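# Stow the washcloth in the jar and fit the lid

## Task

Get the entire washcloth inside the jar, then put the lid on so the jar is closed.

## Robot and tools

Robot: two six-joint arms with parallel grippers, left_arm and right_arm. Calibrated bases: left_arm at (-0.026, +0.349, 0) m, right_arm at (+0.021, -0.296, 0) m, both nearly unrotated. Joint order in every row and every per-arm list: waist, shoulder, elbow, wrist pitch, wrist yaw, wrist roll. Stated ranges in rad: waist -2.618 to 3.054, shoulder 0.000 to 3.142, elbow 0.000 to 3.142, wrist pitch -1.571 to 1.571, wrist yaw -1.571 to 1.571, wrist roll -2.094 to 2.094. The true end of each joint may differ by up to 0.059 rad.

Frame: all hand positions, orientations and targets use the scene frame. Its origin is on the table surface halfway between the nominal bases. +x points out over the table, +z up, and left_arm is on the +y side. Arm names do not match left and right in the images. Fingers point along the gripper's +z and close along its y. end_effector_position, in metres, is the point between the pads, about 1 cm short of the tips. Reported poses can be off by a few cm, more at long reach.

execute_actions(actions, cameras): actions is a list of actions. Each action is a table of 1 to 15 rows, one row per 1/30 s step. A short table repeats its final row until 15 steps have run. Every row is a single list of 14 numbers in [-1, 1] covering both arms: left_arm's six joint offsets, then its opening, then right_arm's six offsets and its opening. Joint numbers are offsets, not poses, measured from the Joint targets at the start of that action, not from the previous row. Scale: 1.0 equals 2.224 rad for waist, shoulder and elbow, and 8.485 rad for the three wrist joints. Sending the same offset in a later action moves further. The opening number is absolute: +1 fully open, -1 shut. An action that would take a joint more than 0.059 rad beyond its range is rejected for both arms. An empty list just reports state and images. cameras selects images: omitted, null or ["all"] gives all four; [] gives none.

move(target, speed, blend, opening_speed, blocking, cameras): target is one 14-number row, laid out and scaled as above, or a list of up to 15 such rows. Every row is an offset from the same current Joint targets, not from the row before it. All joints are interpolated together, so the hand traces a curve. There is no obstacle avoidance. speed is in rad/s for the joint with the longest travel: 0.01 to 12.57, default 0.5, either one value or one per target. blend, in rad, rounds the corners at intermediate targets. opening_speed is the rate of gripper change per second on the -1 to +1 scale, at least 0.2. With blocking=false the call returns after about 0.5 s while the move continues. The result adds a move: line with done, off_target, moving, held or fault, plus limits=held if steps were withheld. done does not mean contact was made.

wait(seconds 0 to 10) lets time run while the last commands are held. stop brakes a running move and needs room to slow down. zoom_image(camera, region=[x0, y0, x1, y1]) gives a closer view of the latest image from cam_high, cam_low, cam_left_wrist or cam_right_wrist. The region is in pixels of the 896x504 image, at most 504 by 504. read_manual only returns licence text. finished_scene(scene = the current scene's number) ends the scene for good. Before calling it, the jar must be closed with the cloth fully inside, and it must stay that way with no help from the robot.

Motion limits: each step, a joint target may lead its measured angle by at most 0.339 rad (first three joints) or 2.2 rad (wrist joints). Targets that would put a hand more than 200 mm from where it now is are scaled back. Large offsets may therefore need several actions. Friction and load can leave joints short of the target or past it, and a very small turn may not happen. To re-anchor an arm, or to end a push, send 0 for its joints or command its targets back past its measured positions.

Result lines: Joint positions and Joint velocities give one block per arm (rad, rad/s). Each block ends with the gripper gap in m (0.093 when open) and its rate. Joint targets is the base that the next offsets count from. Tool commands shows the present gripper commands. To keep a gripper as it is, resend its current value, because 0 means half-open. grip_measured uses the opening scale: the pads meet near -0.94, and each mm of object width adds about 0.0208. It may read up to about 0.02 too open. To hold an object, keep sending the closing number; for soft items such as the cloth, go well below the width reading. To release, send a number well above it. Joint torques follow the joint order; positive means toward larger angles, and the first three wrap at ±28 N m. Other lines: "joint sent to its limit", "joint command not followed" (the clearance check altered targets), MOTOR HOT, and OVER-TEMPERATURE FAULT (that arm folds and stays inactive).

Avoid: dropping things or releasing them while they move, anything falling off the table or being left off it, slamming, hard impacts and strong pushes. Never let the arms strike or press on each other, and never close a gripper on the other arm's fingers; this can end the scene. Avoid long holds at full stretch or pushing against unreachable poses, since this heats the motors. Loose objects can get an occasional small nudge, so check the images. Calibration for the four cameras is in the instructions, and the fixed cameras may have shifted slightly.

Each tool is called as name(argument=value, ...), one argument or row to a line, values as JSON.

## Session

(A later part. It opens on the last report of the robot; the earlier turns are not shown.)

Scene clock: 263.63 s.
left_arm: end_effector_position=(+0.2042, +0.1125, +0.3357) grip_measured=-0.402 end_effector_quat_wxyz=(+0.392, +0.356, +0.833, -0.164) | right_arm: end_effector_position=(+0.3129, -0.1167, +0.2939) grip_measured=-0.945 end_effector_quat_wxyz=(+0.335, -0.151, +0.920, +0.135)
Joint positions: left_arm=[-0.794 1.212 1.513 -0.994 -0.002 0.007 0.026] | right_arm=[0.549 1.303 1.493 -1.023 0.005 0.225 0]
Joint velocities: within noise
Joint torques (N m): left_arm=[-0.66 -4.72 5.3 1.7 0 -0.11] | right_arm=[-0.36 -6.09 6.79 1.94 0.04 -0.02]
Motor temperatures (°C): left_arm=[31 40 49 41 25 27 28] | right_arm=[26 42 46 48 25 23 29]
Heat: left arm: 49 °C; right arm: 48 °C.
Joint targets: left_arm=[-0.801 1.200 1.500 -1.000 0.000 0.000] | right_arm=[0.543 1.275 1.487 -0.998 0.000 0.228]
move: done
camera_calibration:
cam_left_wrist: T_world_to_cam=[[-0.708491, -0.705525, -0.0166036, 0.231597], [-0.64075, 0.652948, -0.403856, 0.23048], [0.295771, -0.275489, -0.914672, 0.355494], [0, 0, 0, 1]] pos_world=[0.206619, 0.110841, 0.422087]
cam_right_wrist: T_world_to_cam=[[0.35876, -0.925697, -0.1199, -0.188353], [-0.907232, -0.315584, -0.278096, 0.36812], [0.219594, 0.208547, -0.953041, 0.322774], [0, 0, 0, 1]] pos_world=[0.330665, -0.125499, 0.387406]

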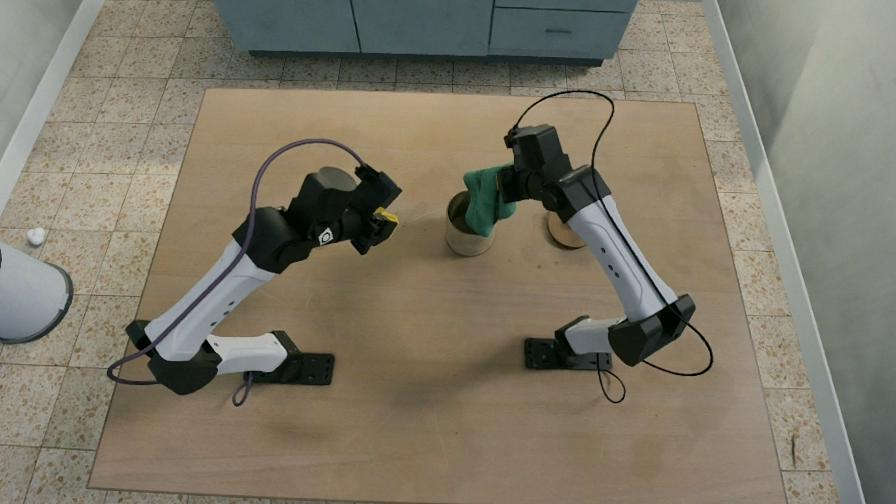

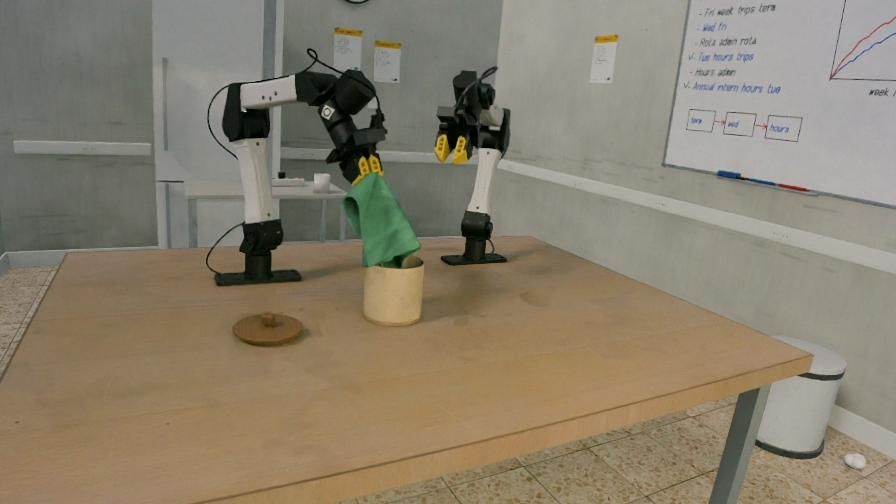

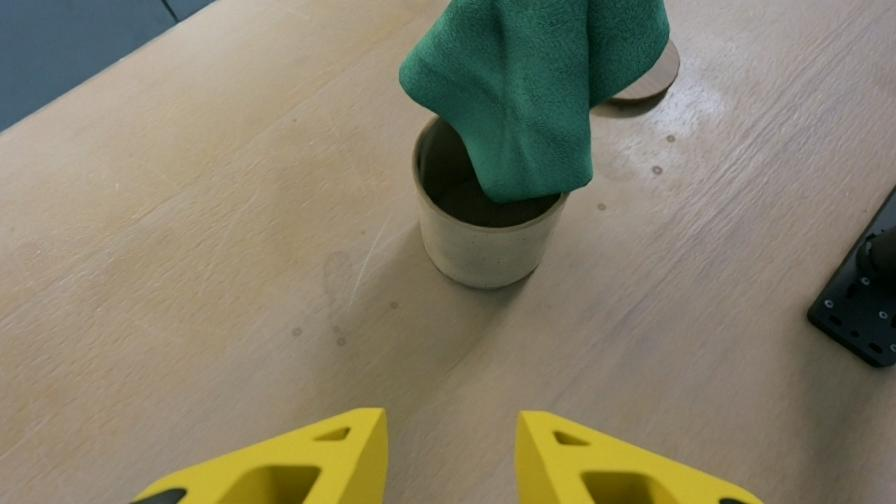

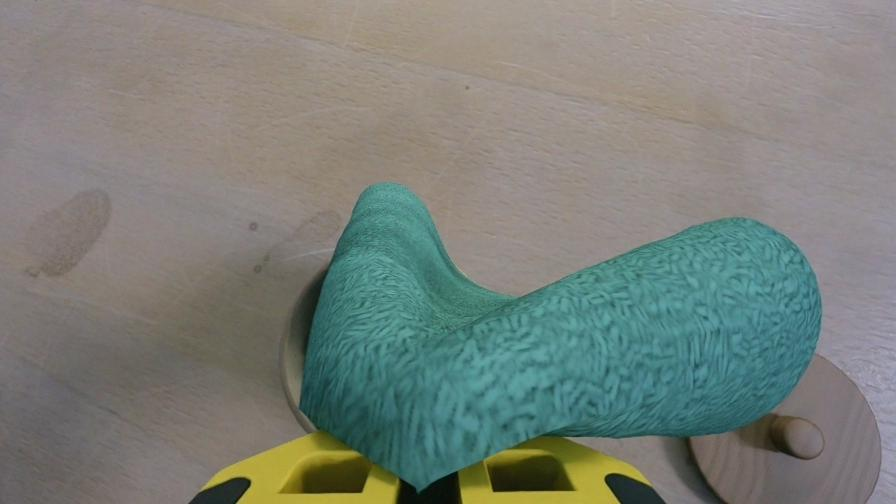

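move(
  target=[
    [0,0,0,0,0,0,-0.4,0,0.03638,0.10823,-0.01876,0,0,-1.0],
    [0,0,0,0,0,0,-0.4,0.00886,0.09838,0.15895,-0.0158,0,0,-1.0],
    [0,0,0,0,0,0,-0.4,0.00886,0.0451,-0.0246,0.01834,0,0,-1.0],
  ],
  speed=0.35,
  blend=[0.02,0.02,0],
)

Scene clock: 273.17 s.
left_arm: end_effector_position=(+0.2042, +0.1125, +0.3357) grip_measured=-0.402 end_effector_quat_wxyz=(+0.392, +0.356, +0.833, -0.164) | right_arm: end_effector_position=(+0.3463, -0.0935, +0.2615) grip_measured=-0.945 end_effector_quat_wxyz=(+0.333, -0.154, +0.920, +0.135)
Joint positions: left_arm=[-0.794 1.212 1.513 -0.994 -0.002 0.007 0.026] | right_arm=[0.555 1.408 1.438 -0.865 0.005 0.225 0]
Joint velocities: within noise
Joint torques (N m): left_arm=[-0.65 -4.7 5.34 1.7 0.02 -0.11] | right_arm=[0.79 -7.84 7.13 1.94 0.05 -0.03]
Motor temperatures (°C): left_arm=[31 40 49 41 25 27 28] | right_arm=[26 42 46 48 25 23 29]
Heat: left arm: 49 °C; right arm: 48 °C.
Joint targets: left_arm=[-0.801 1.200 1.500 -1.000 0.000 0.000] | right_arm=[0.562 1.376 1.433 -0.842 0.000 0.228]
move: done
camera_calibration:
cam_left_wrist: T_world_to_cam=[[-0.708491, -0.705525, -0.0166036, 0.231597], [-0.64075, 0.652948, -0.403856, 0.23048], [0.295771, -0.275489, -0.914672, 0.355494], [0, 0, 0, 1]] pos_world=[0.206619, 0.110841, 0.422087]
cam_right_wrist: T_world_to_cam=[[0.363838, -0.923773, -0.119442, -0.184497], [-0.906014, -0.321206, -0.275618, 0.39516], [0.216243, 0.208497, -0.953818, 0.281009], [0, 0, 0, 1]] pos_world=[0.364381, -0.102095, 0.354908]

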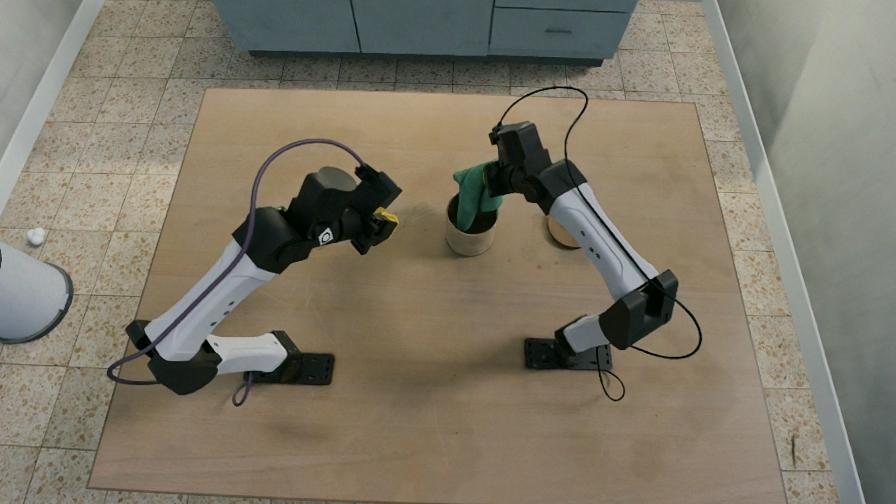

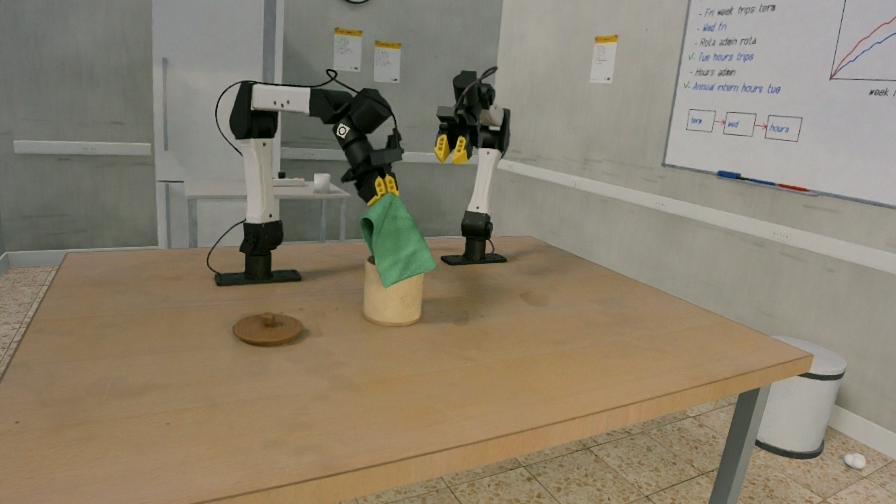

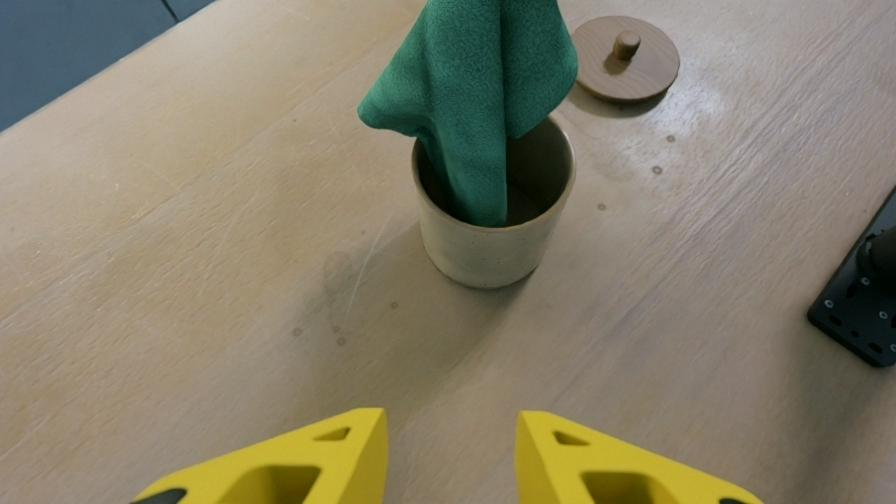

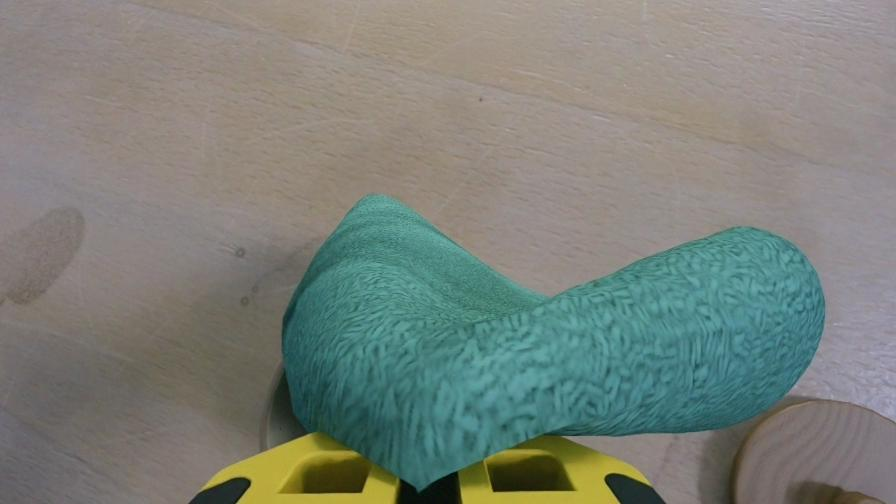

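move(
  target=[
    [0,0,0,0,0,0,-0.4,-0.00841,-0.08656,-0.03984,-0.01229,0,0,-1.0],
  ],
  speed=0.25,
)

Scene clock: 275.90 s.
left_arm: end_effector_position=(+0.2042, +0.1125, +0.3357) grip_measured=-0.402 end_effector_quat_wxyz=(+0.392, +0.356, +0.833, -0.164) | right_arm: end_effector_position=(+0.2996, -0.1240, +0.2826) grip_measured=-0.945 end_effector_quat_wxyz=(+0.350, -0.151, +0.913, +0.142)
Joint positions: left_arm=[-0.794 1.212 1.513 -0.994 -0.002 0.007 0.026] | right_arm=[0.552 1.2 1.352 -0.947 0.005 0.225 0]
Joint velocities: within noise
Joint torques (N m): left_arm=[-0.7 -4.72 5.26 1.71 0.02 -0.11] | right_arm=[-0.43 -4.46 6.71 1.71 0.03 -0.01]
Motor temperatures (°C): left_arm=[31 40 49 41 25 27 28] | right_arm=[26 42 45 48 25 23 29]
Heat: left arm: 49 °C; right arm: 48 °C.
Joint targets: left_arm=[-0.801 1.200 1.500 -1.000 0.000 0.000] | right_arm=[0.544 1.183 1.344 -0.946 0.000 0.228]
move: done
camera_calibration:
cam_left_wrist: T_world_to_cam=[[-0.708491, -0.705525, -0.0166036, 0.231597], [-0.64075, 0.652948, -0.403856, 0.23048], [0.295771, -0.275489, -0.914672, 0.355494], [0, 0, 0, 1]] pos_world=[0.206619, 0.110841, 0.422087]
cam_right_wrist: T_world_to_cam=[[0.364763, -0.922462, -0.126541, -0.191265], [-0.897213, -0.311895, -0.312618, 0.357819], [0.248911, 0.227565, -0.941412, 0.306677], [0, 0, 0, 1]] pos_world=[0.314471, -0.134621, 0.376367]

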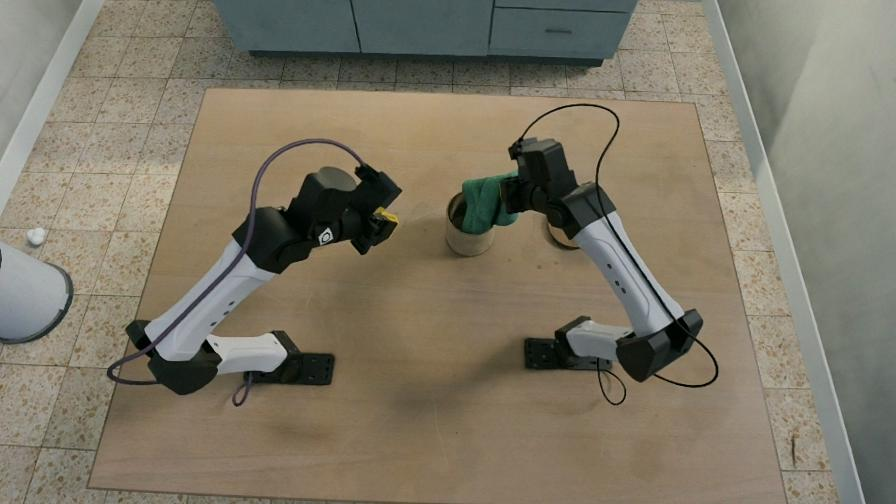

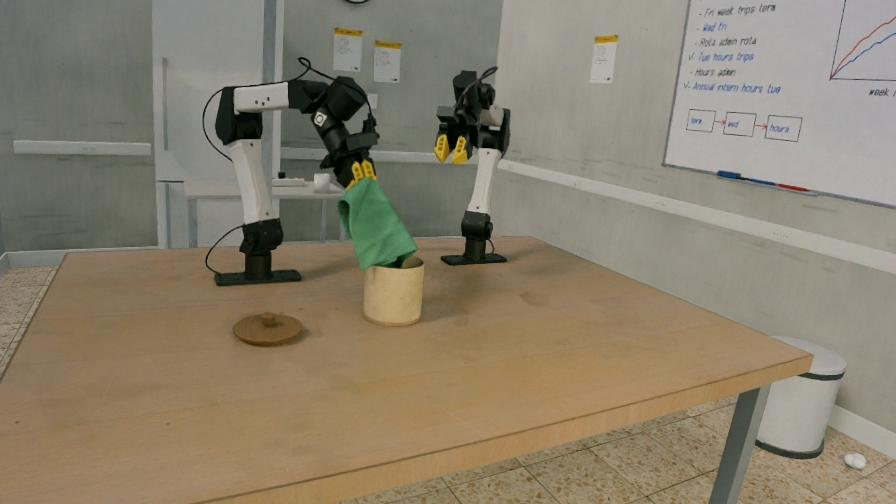

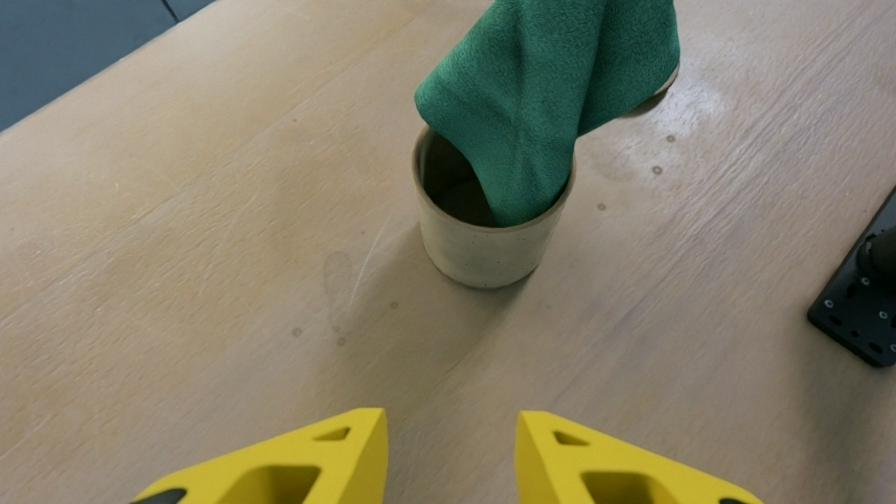

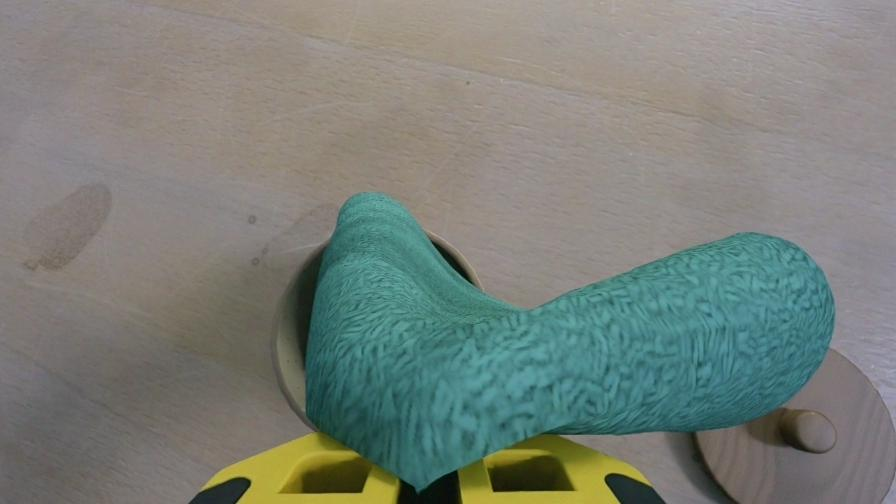

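zoom_image(
  camera="cam_left_wrist",
  region=[360, 0, 720, 300],
)

zoom_image(
  camera="cam_low",
  region=[310, 140, 490, 340],
)

Scaled by 1.400.

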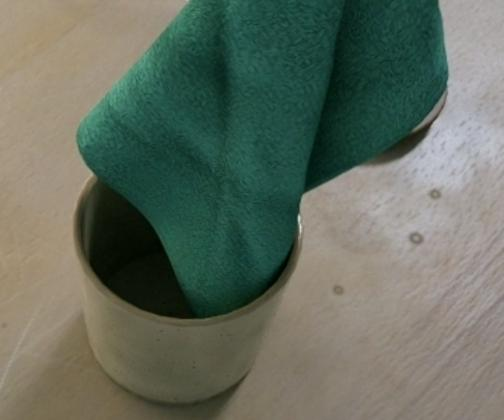

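Scaled by 2.520.

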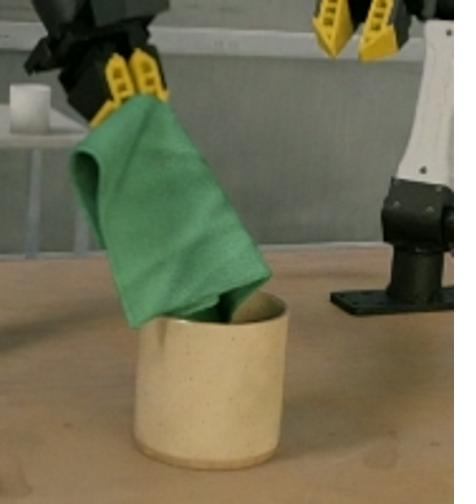

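move(
  target=[
    [0,0,0,0,0,0,-0.4,0,0.05153,0.15454,-0.02705,0,0,-1.0],
    [0,0,0,0,0,0,-0.4,0.02621,0.15013,0.23269,-0.02169,0,0,-1.0],
    [0,0,0,0,0,0,-0.4,0.02621,0.09928,0.05935,0.01042,0,0,-1.0],
  ],
  speed=0.35,
  blend=[0.02,0.02,0],
)

Scene clock: 283.93 s.
left_arm: end_effector_position=(+0.2042, +0.1125, +0.3357) grip_measured=-0.402 end_effector_quat_wxyz=(+0.392, +0.356, +0.833, -0.164) | right_arm: end_effector_position=(+0.3431, -0.0768, +0.2662) grip_measured=-0.945 end_effector_quat_wxyz=(+0.330, -0.172, +0.917, +0.142)
Joint positions: left_arm=[-0.794 1.212 1.513 -0.994 -0.002 0.007 0.026] | right_arm=[0.596 1.437 1.482 -0.88 0.005 0.225 0]
Joint velocities: within noise
Joint torques (N m): left_arm=[-0.68 -4.78 5.29 1.7 0.01 -0.11] | right_arm=[0.72 -8.08 7.09 1.93 0.04 -0.02]
Motor temperatures (°C): left_arm=[30 40 49 41 25 27 28] | right_arm=[26 41 45 48 25 23 29]
Heat: left arm: 49 °C; right arm: 48 °C.
Joint targets: left_arm=[-0.801 1.200 1.500 -1.000 0.000 0.000] | right_arm=[0.602 1.404 1.476 -0.858 0.000 0.228]
move: done
camera_calibration:
cam_left_wrist: T_world_to_cam=[[-0.708491, -0.705525, -0.0166036, 0.231597], [-0.64075, 0.652948, -0.403856, 0.23048], [0.295771, -0.275489, -0.914672, 0.355494], [0, 0, 0, 1]] pos_world=[0.206619, 0.110841, 0.422087]
cam_right_wrist: T_world_to_cam=[[0.401177, -0.908191, -0.119358, -0.17896], [-0.892251, -0.357965, -0.275226, 0.391229], [0.207232, 0.216912, -0.953942, 0.286488], [0, 0, 0, 1]] pos_world=[0.3615, -0.0846263, 0.359609]

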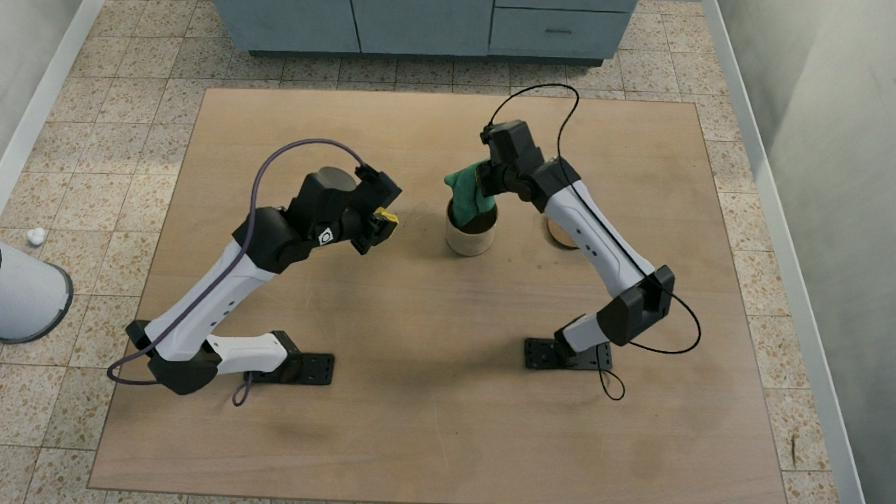

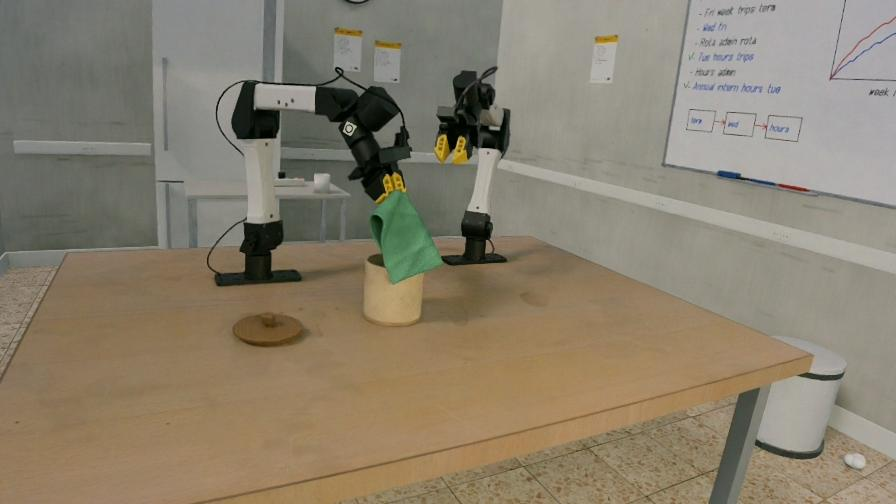

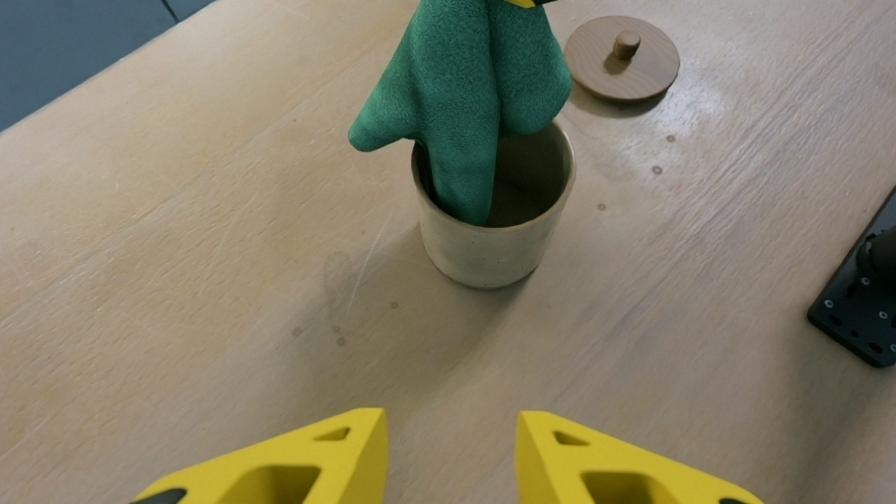

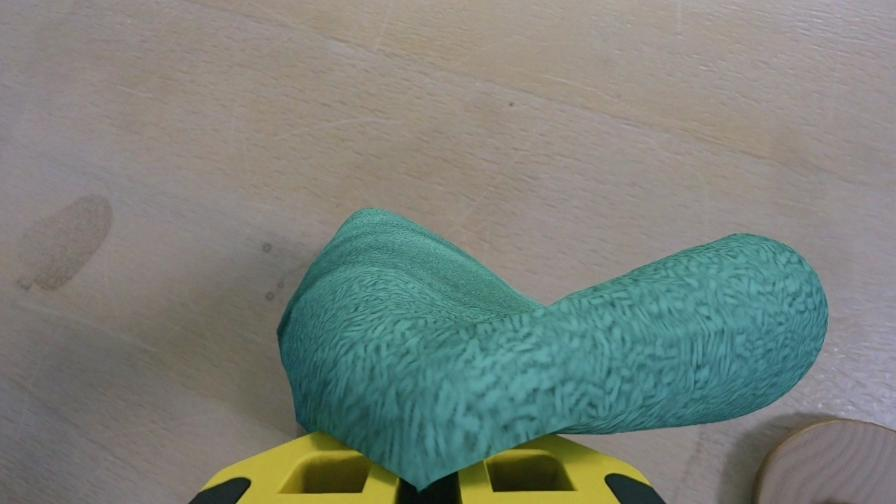

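zoom_image(
  camera="cam_left_wrist",
  region=[310, 0, 670, 300],
)

zoom_image(
  camera="cam_low",
  region=[320, 150, 480, 340],
)

Scaled by 1.400.

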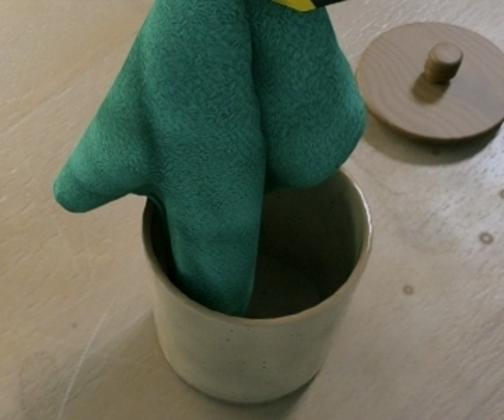

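Scaled by 2.653.

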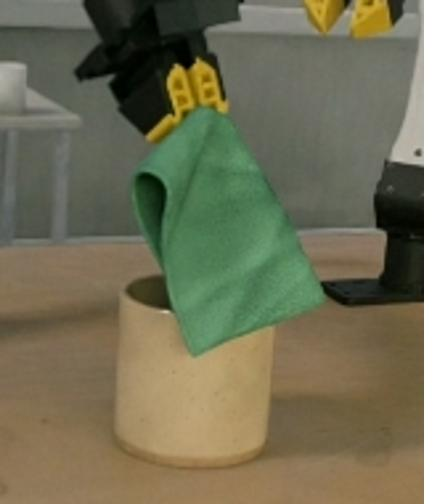

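move(
  target=[
    [0,0,0,0,0,0,-0.4,0,0.0268,0.10004,-0.01913,0,0,-1.0],
    [0,0,0,0,0,0,-0.4,0.01641,-0.04721,0.03242,-0.0208,0,0,-1.0],
  ],
  speed=0.3,
  blend=[0.01,0],
)

Scene clock: 290.50 s.
left_arm: end_effector_position=(+0.2042, +0.1125, +0.3357) grip_measured=-0.402 end_effector_quat_wxyz=(+0.392, +0.356, +0.833, -0.164) | right_arm: end_effector_position=(+0.3007, -0.0906, +0.3113) grip_measured=-0.945 end_effector_quat_wxyz=(+0.343, -0.187, +0.908, +0.155)
Joint positions: left_arm=[-0.794 1.212 1.513 -0.994 -0.002 0.007 0.026] | right_arm=[0.632 1.318 1.556 -1.038 0.005 0.225 0]
Joint velocities: within noise
Joint torques (N m): left_arm=[-0.69 -4.68 5.22 1.7 0.01 -0.11] | right_arm=[0.77 -5.44 6.38 1.76 0.04 -0.02]
Motor temperatures (°C): left_arm=[30 40 49 41 25 27 28] | right_arm=[26 42 45 49 25 23 29]
Heat: left arm: 49 °C; right arm: 49 °C.
Joint targets: left_arm=[-0.801 1.200 1.500 -1.000 0.000 0.000] | right_arm=[0.639 1.299 1.548 -1.035 0.000 0.228]
move: done
camera_calibration:
cam_left_wrist: T_world_to_cam=[[-0.708491, -0.705525, -0.0166036, 0.231597], [-0.64075, 0.652948, -0.403856, 0.23048], [0.295771, -0.275489, -0.914672, 0.355494], [0, 0, 0, 1]] pos_world=[0.206619, 0.110841, 0.422087]
cam_right_wrist: T_world_to_cam=[[0.436949, -0.890659, -0.12571, -0.176364], [-0.870515, -0.38354, -0.308383, 0.362341], [0.226449, 0.24418, -0.942919, 0.334497], [0, 0, 0, 1]] pos_world=[0.316739, -0.0997851, 0.404973]

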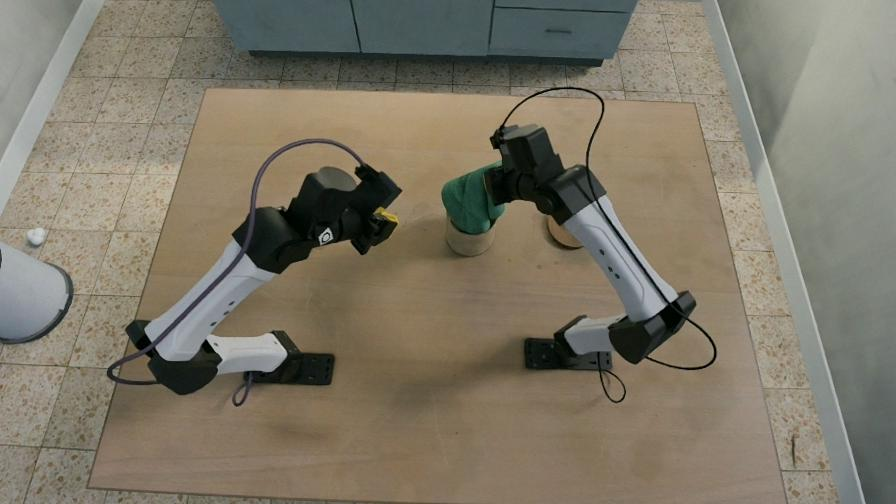

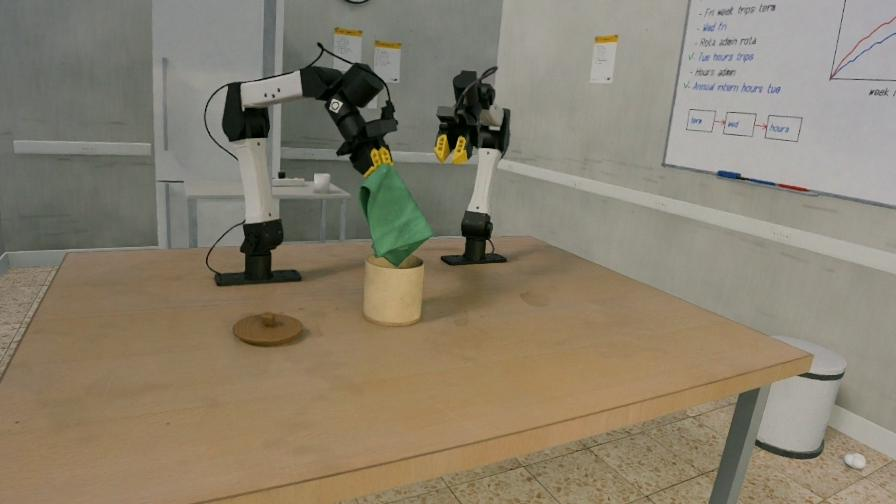

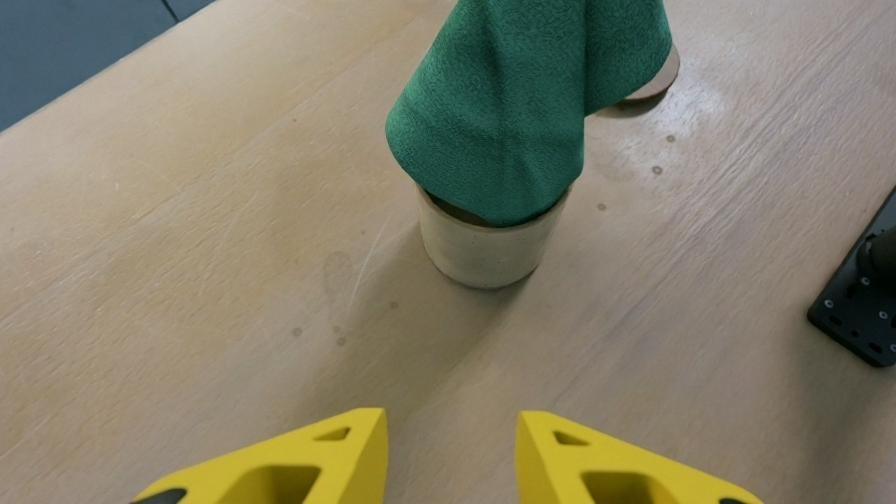

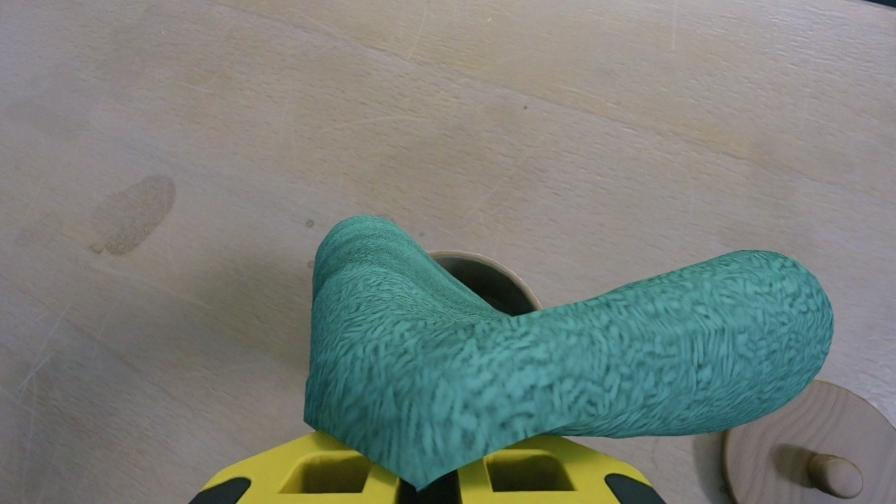

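zoom_image(
  camera="cam_left_wrist",
  region=[340, 0, 700, 300],
)

zoom_image(
  camera="cam_low",
  region=[320, 140, 480, 340],
)

zoom_image(
  camera="cam_high",
  region=[400, 120, 620, 290],
)

Scaled by 1.400.

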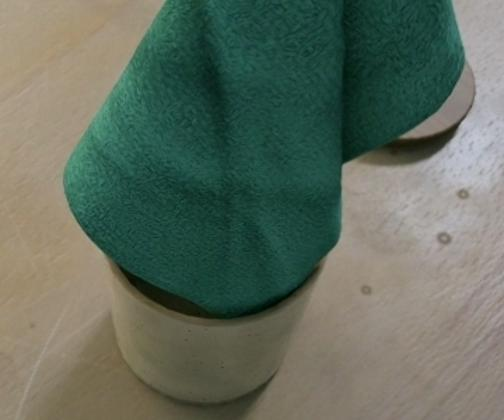

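Scaled by 2.520.

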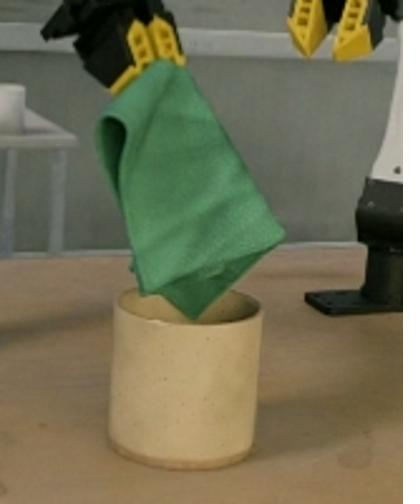

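Scaled by 2.291.

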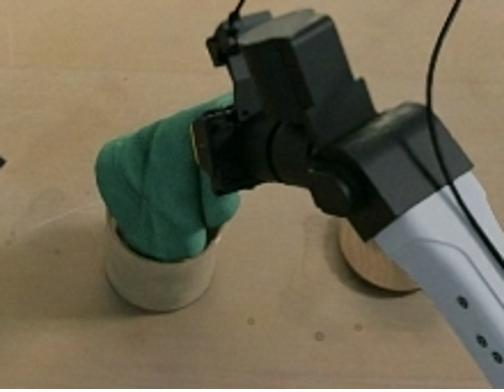

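move(
  target=[
    [0,0,0,0,0,0,-0.4,0.02415,0.0129,0.00904,0.00108,0,0,-1.0],
    [0,0,0,0,0,0,-0.4,0.02415,-0.01569,-0.09384,0.02055,0,0,-1.0],
  ],
  speed=0.3,
  blend=[0.01,0],
)

Scene clock: 297.00 s.
left_arm: end_effector_position=(+0.2042, +0.1125, +0.3357) grip_measured=-0.402 end_effector_quat_wxyz=(+0.392, +0.356, +0.833, -0.164) | right_arm: end_effector_position=(+0.2929, -0.0718, +0.2615) grip_measured=-0.945 end_effector_quat_wxyz=(+0.326, -0.214, +0.907, +0.158)
Joint positions: left_arm=[-0.794 1.212 1.513 -0.994 -0.002 0.007 0.026] | right_arm=[0.687 1.291 1.345 -0.883 0.004 0.225 0]
Joint velocities: within noise
Joint torques (N m): left_arm=[-0.65 -4.74 5.35 1.69 0.01 -0.11] | right_arm=[0.62 -6.28 7.06 1.96 0.05 -0.03]
Motor temperatures (°C): left_arm=[30 40 48 41 25 27 28] | right_arm=[26 41 44 49 25 23 29]
Heat: left arm: 48 °C; right arm: 49 °C.
Joint targets: left_arm=[-0.801 1.200 1.500 -1.000 0.000 0.000] | right_arm=[0.693 1.264 1.339 -0.860 0.000 0.228]
move: done
camera_calibration:
cam_left_wrist: T_world_to_cam=[[-0.708491, -0.705525, -0.0166036, 0.231597], [-0.64075, 0.652948, -0.403856, 0.23048], [0.295771, -0.275489, -0.914672, 0.355494], [0, 0, 0, 1]] pos_world=[0.206619, 0.110841, 0.422087]
cam_right_wrist: T_world_to_cam=[[0.483626, -0.866831, -0.121281, -0.175547], [-0.854327, -0.437366, -0.280778, 0.331642], [0.190343, 0.239405, -0.952079, 0.297429], [0, 0, 0, 1]] pos_world=[0.311617, -0.0783264, 0.355003]

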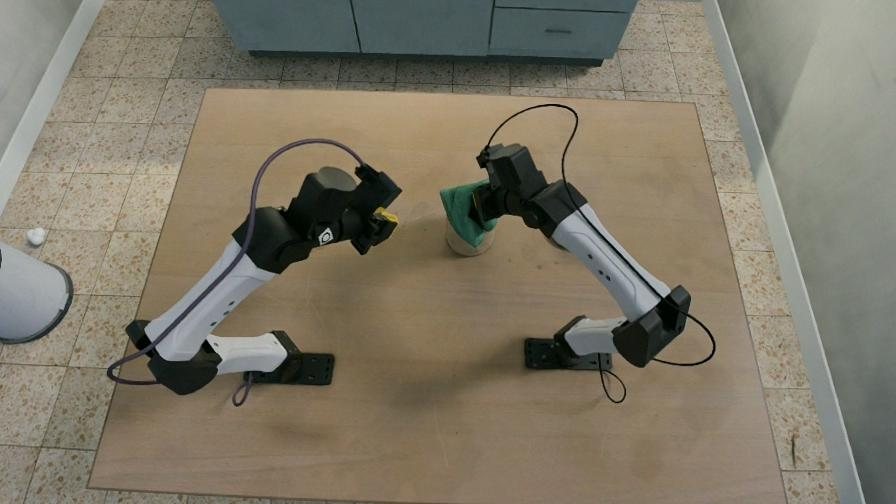

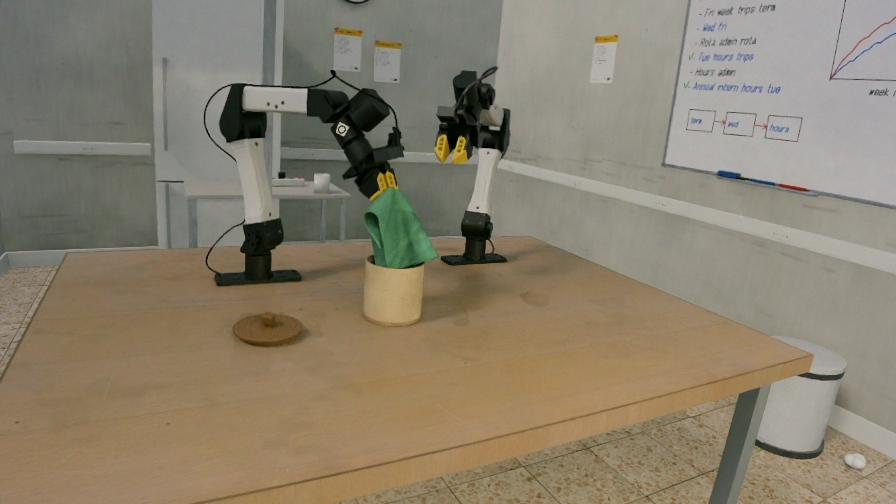

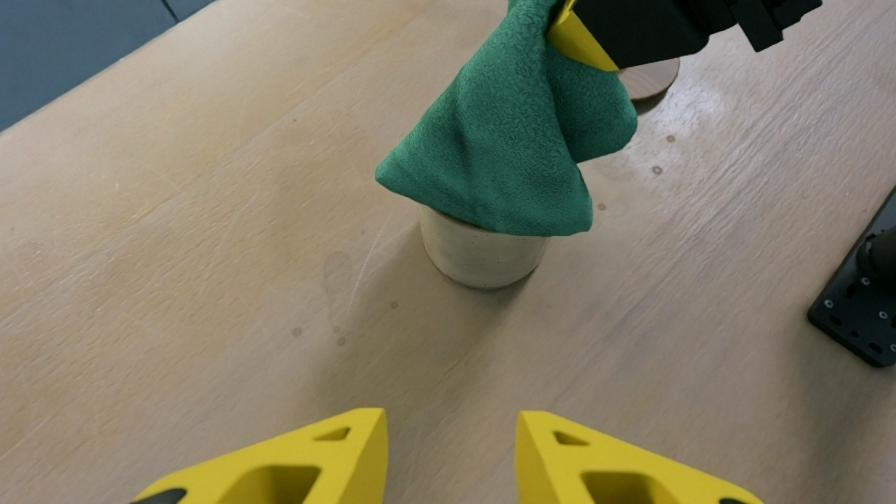

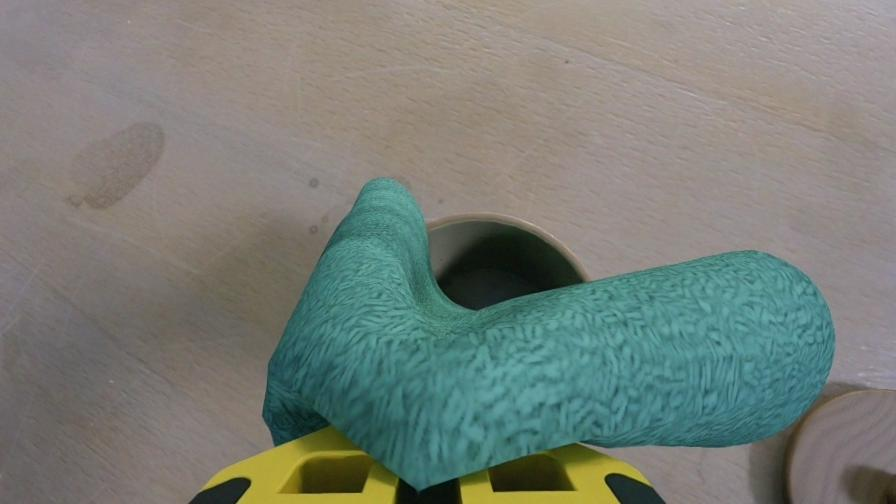

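move(
  target=[
    [0,0,0,0,0,0,-0.4,0,0.05782,0.18719,-0.03395,0,0,-1.0],
    [0,0,0,0,0,0,-0.4,-0.03647,0.04469,0.17729,-0.0348,0,0,-1.0],
    [0,0,0,0,0,0,-0.4,-0.03647,0.00517,0.05701,-0.01364,0,0,-1.0],
  ],
  speed=0.35,
  blend=[0.01,0.01,0],
)

Scene clock: 306.63 s.
left_arm: end_effector_position=(+0.2042, +0.1125, +0.3357) grip_measured=-0.402 end_effector_quat_wxyz=(+0.392, +0.356, +0.833, -0.164) | right_arm: end_effector_position=(+0.3022, -0.0961, +0.2890) grip_measured=-0.945 end_effector_quat_wxyz=(+0.330, -0.182, +0.915, +0.146)
Joint positions: left_arm=[-0.794 1.212 1.513 -0.994 -0.002 0.007 0.026] | right_arm=[0.616 1.303 1.471 -1.001 0.004 0.225 0]
Joint velocities: within noise
Joint torques (N m): left_arm=[-0.65 -4.74 5.23 1.69 0.01 -0.11] | right_arm=[-0.14 -6.19 6.87 1.92 0.05 -0.02]
Motor temperatures (°C): left_arm=[30 40 48 41 25 27 28] | right_arm=[26 41 44 49 25 23 29]
Heat: left arm: 48 °C; right arm: 49 °C.
Joint targets: left_arm=[-0.801 1.200 1.500 -1.000 0.000 0.000] | right_arm=[0.611 1.276 1.466 -0.976 0.000 0.228]
move: done
camera_calibration:
cam_left_wrist: T_world_to_cam=[[-0.708491, -0.705525, -0.0166036, 0.231597], [-0.64075, 0.652948, -0.403856, 0.23048], [0.295771, -0.275489, -0.914672, 0.355494], [0, 0, 0, 1]] pos_world=[0.206619, 0.110841, 0.422087]
cam_right_wrist: T_world_to_cam=[[0.420146, -0.899414, -0.120547, -0.18192], [-0.883969, -0.375616, -0.278408, 0.350886], [0.205125, 0.223532, -0.952868, 0.321813], [0, 0, 0, 1]] pos_world=[0.320593, -0.103758, 0.382405]

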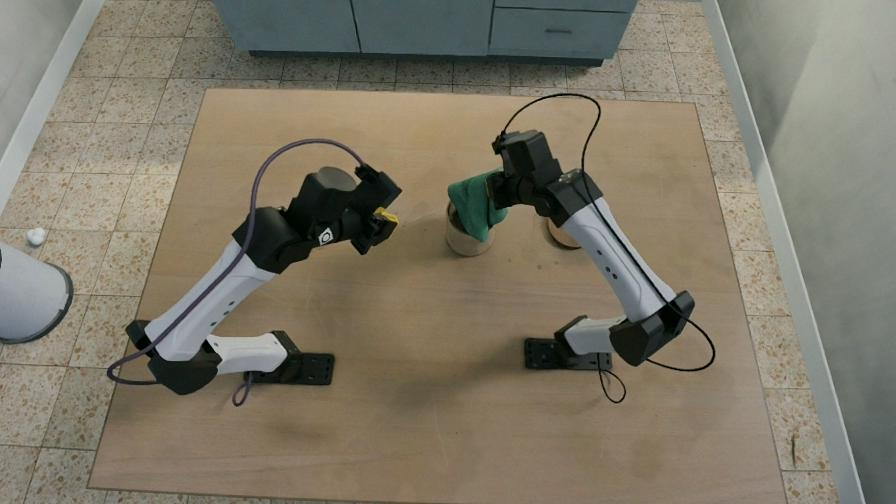

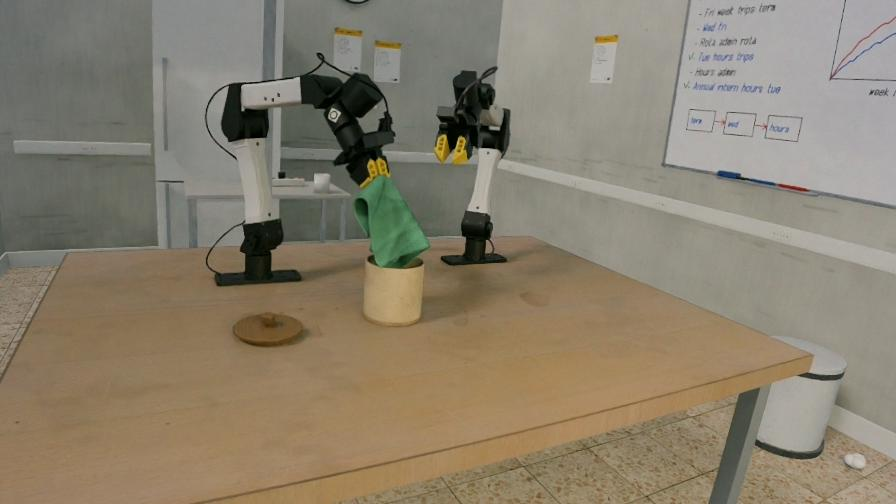

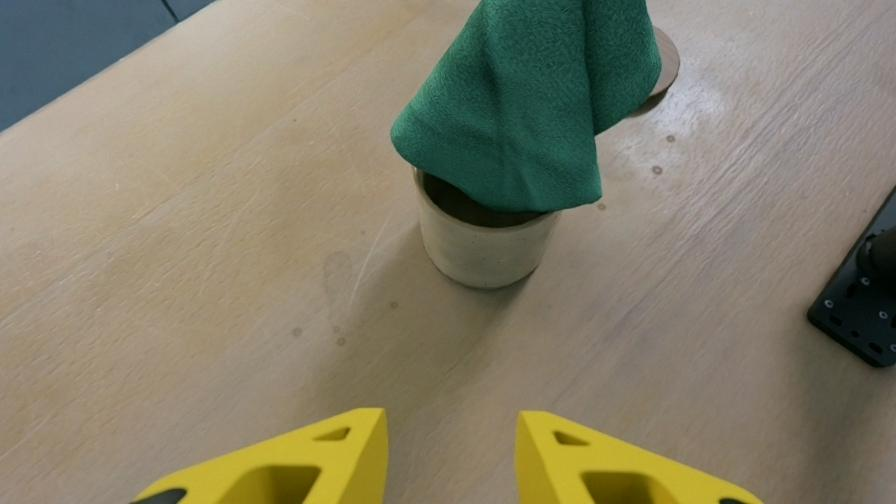

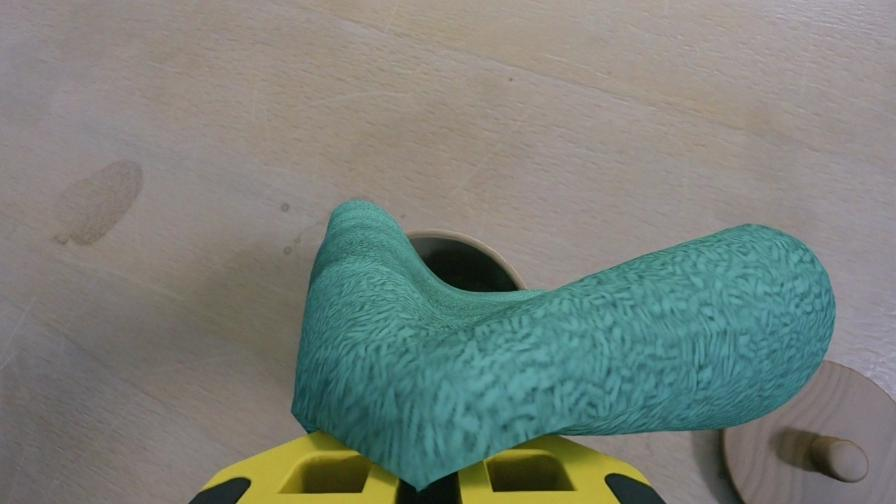

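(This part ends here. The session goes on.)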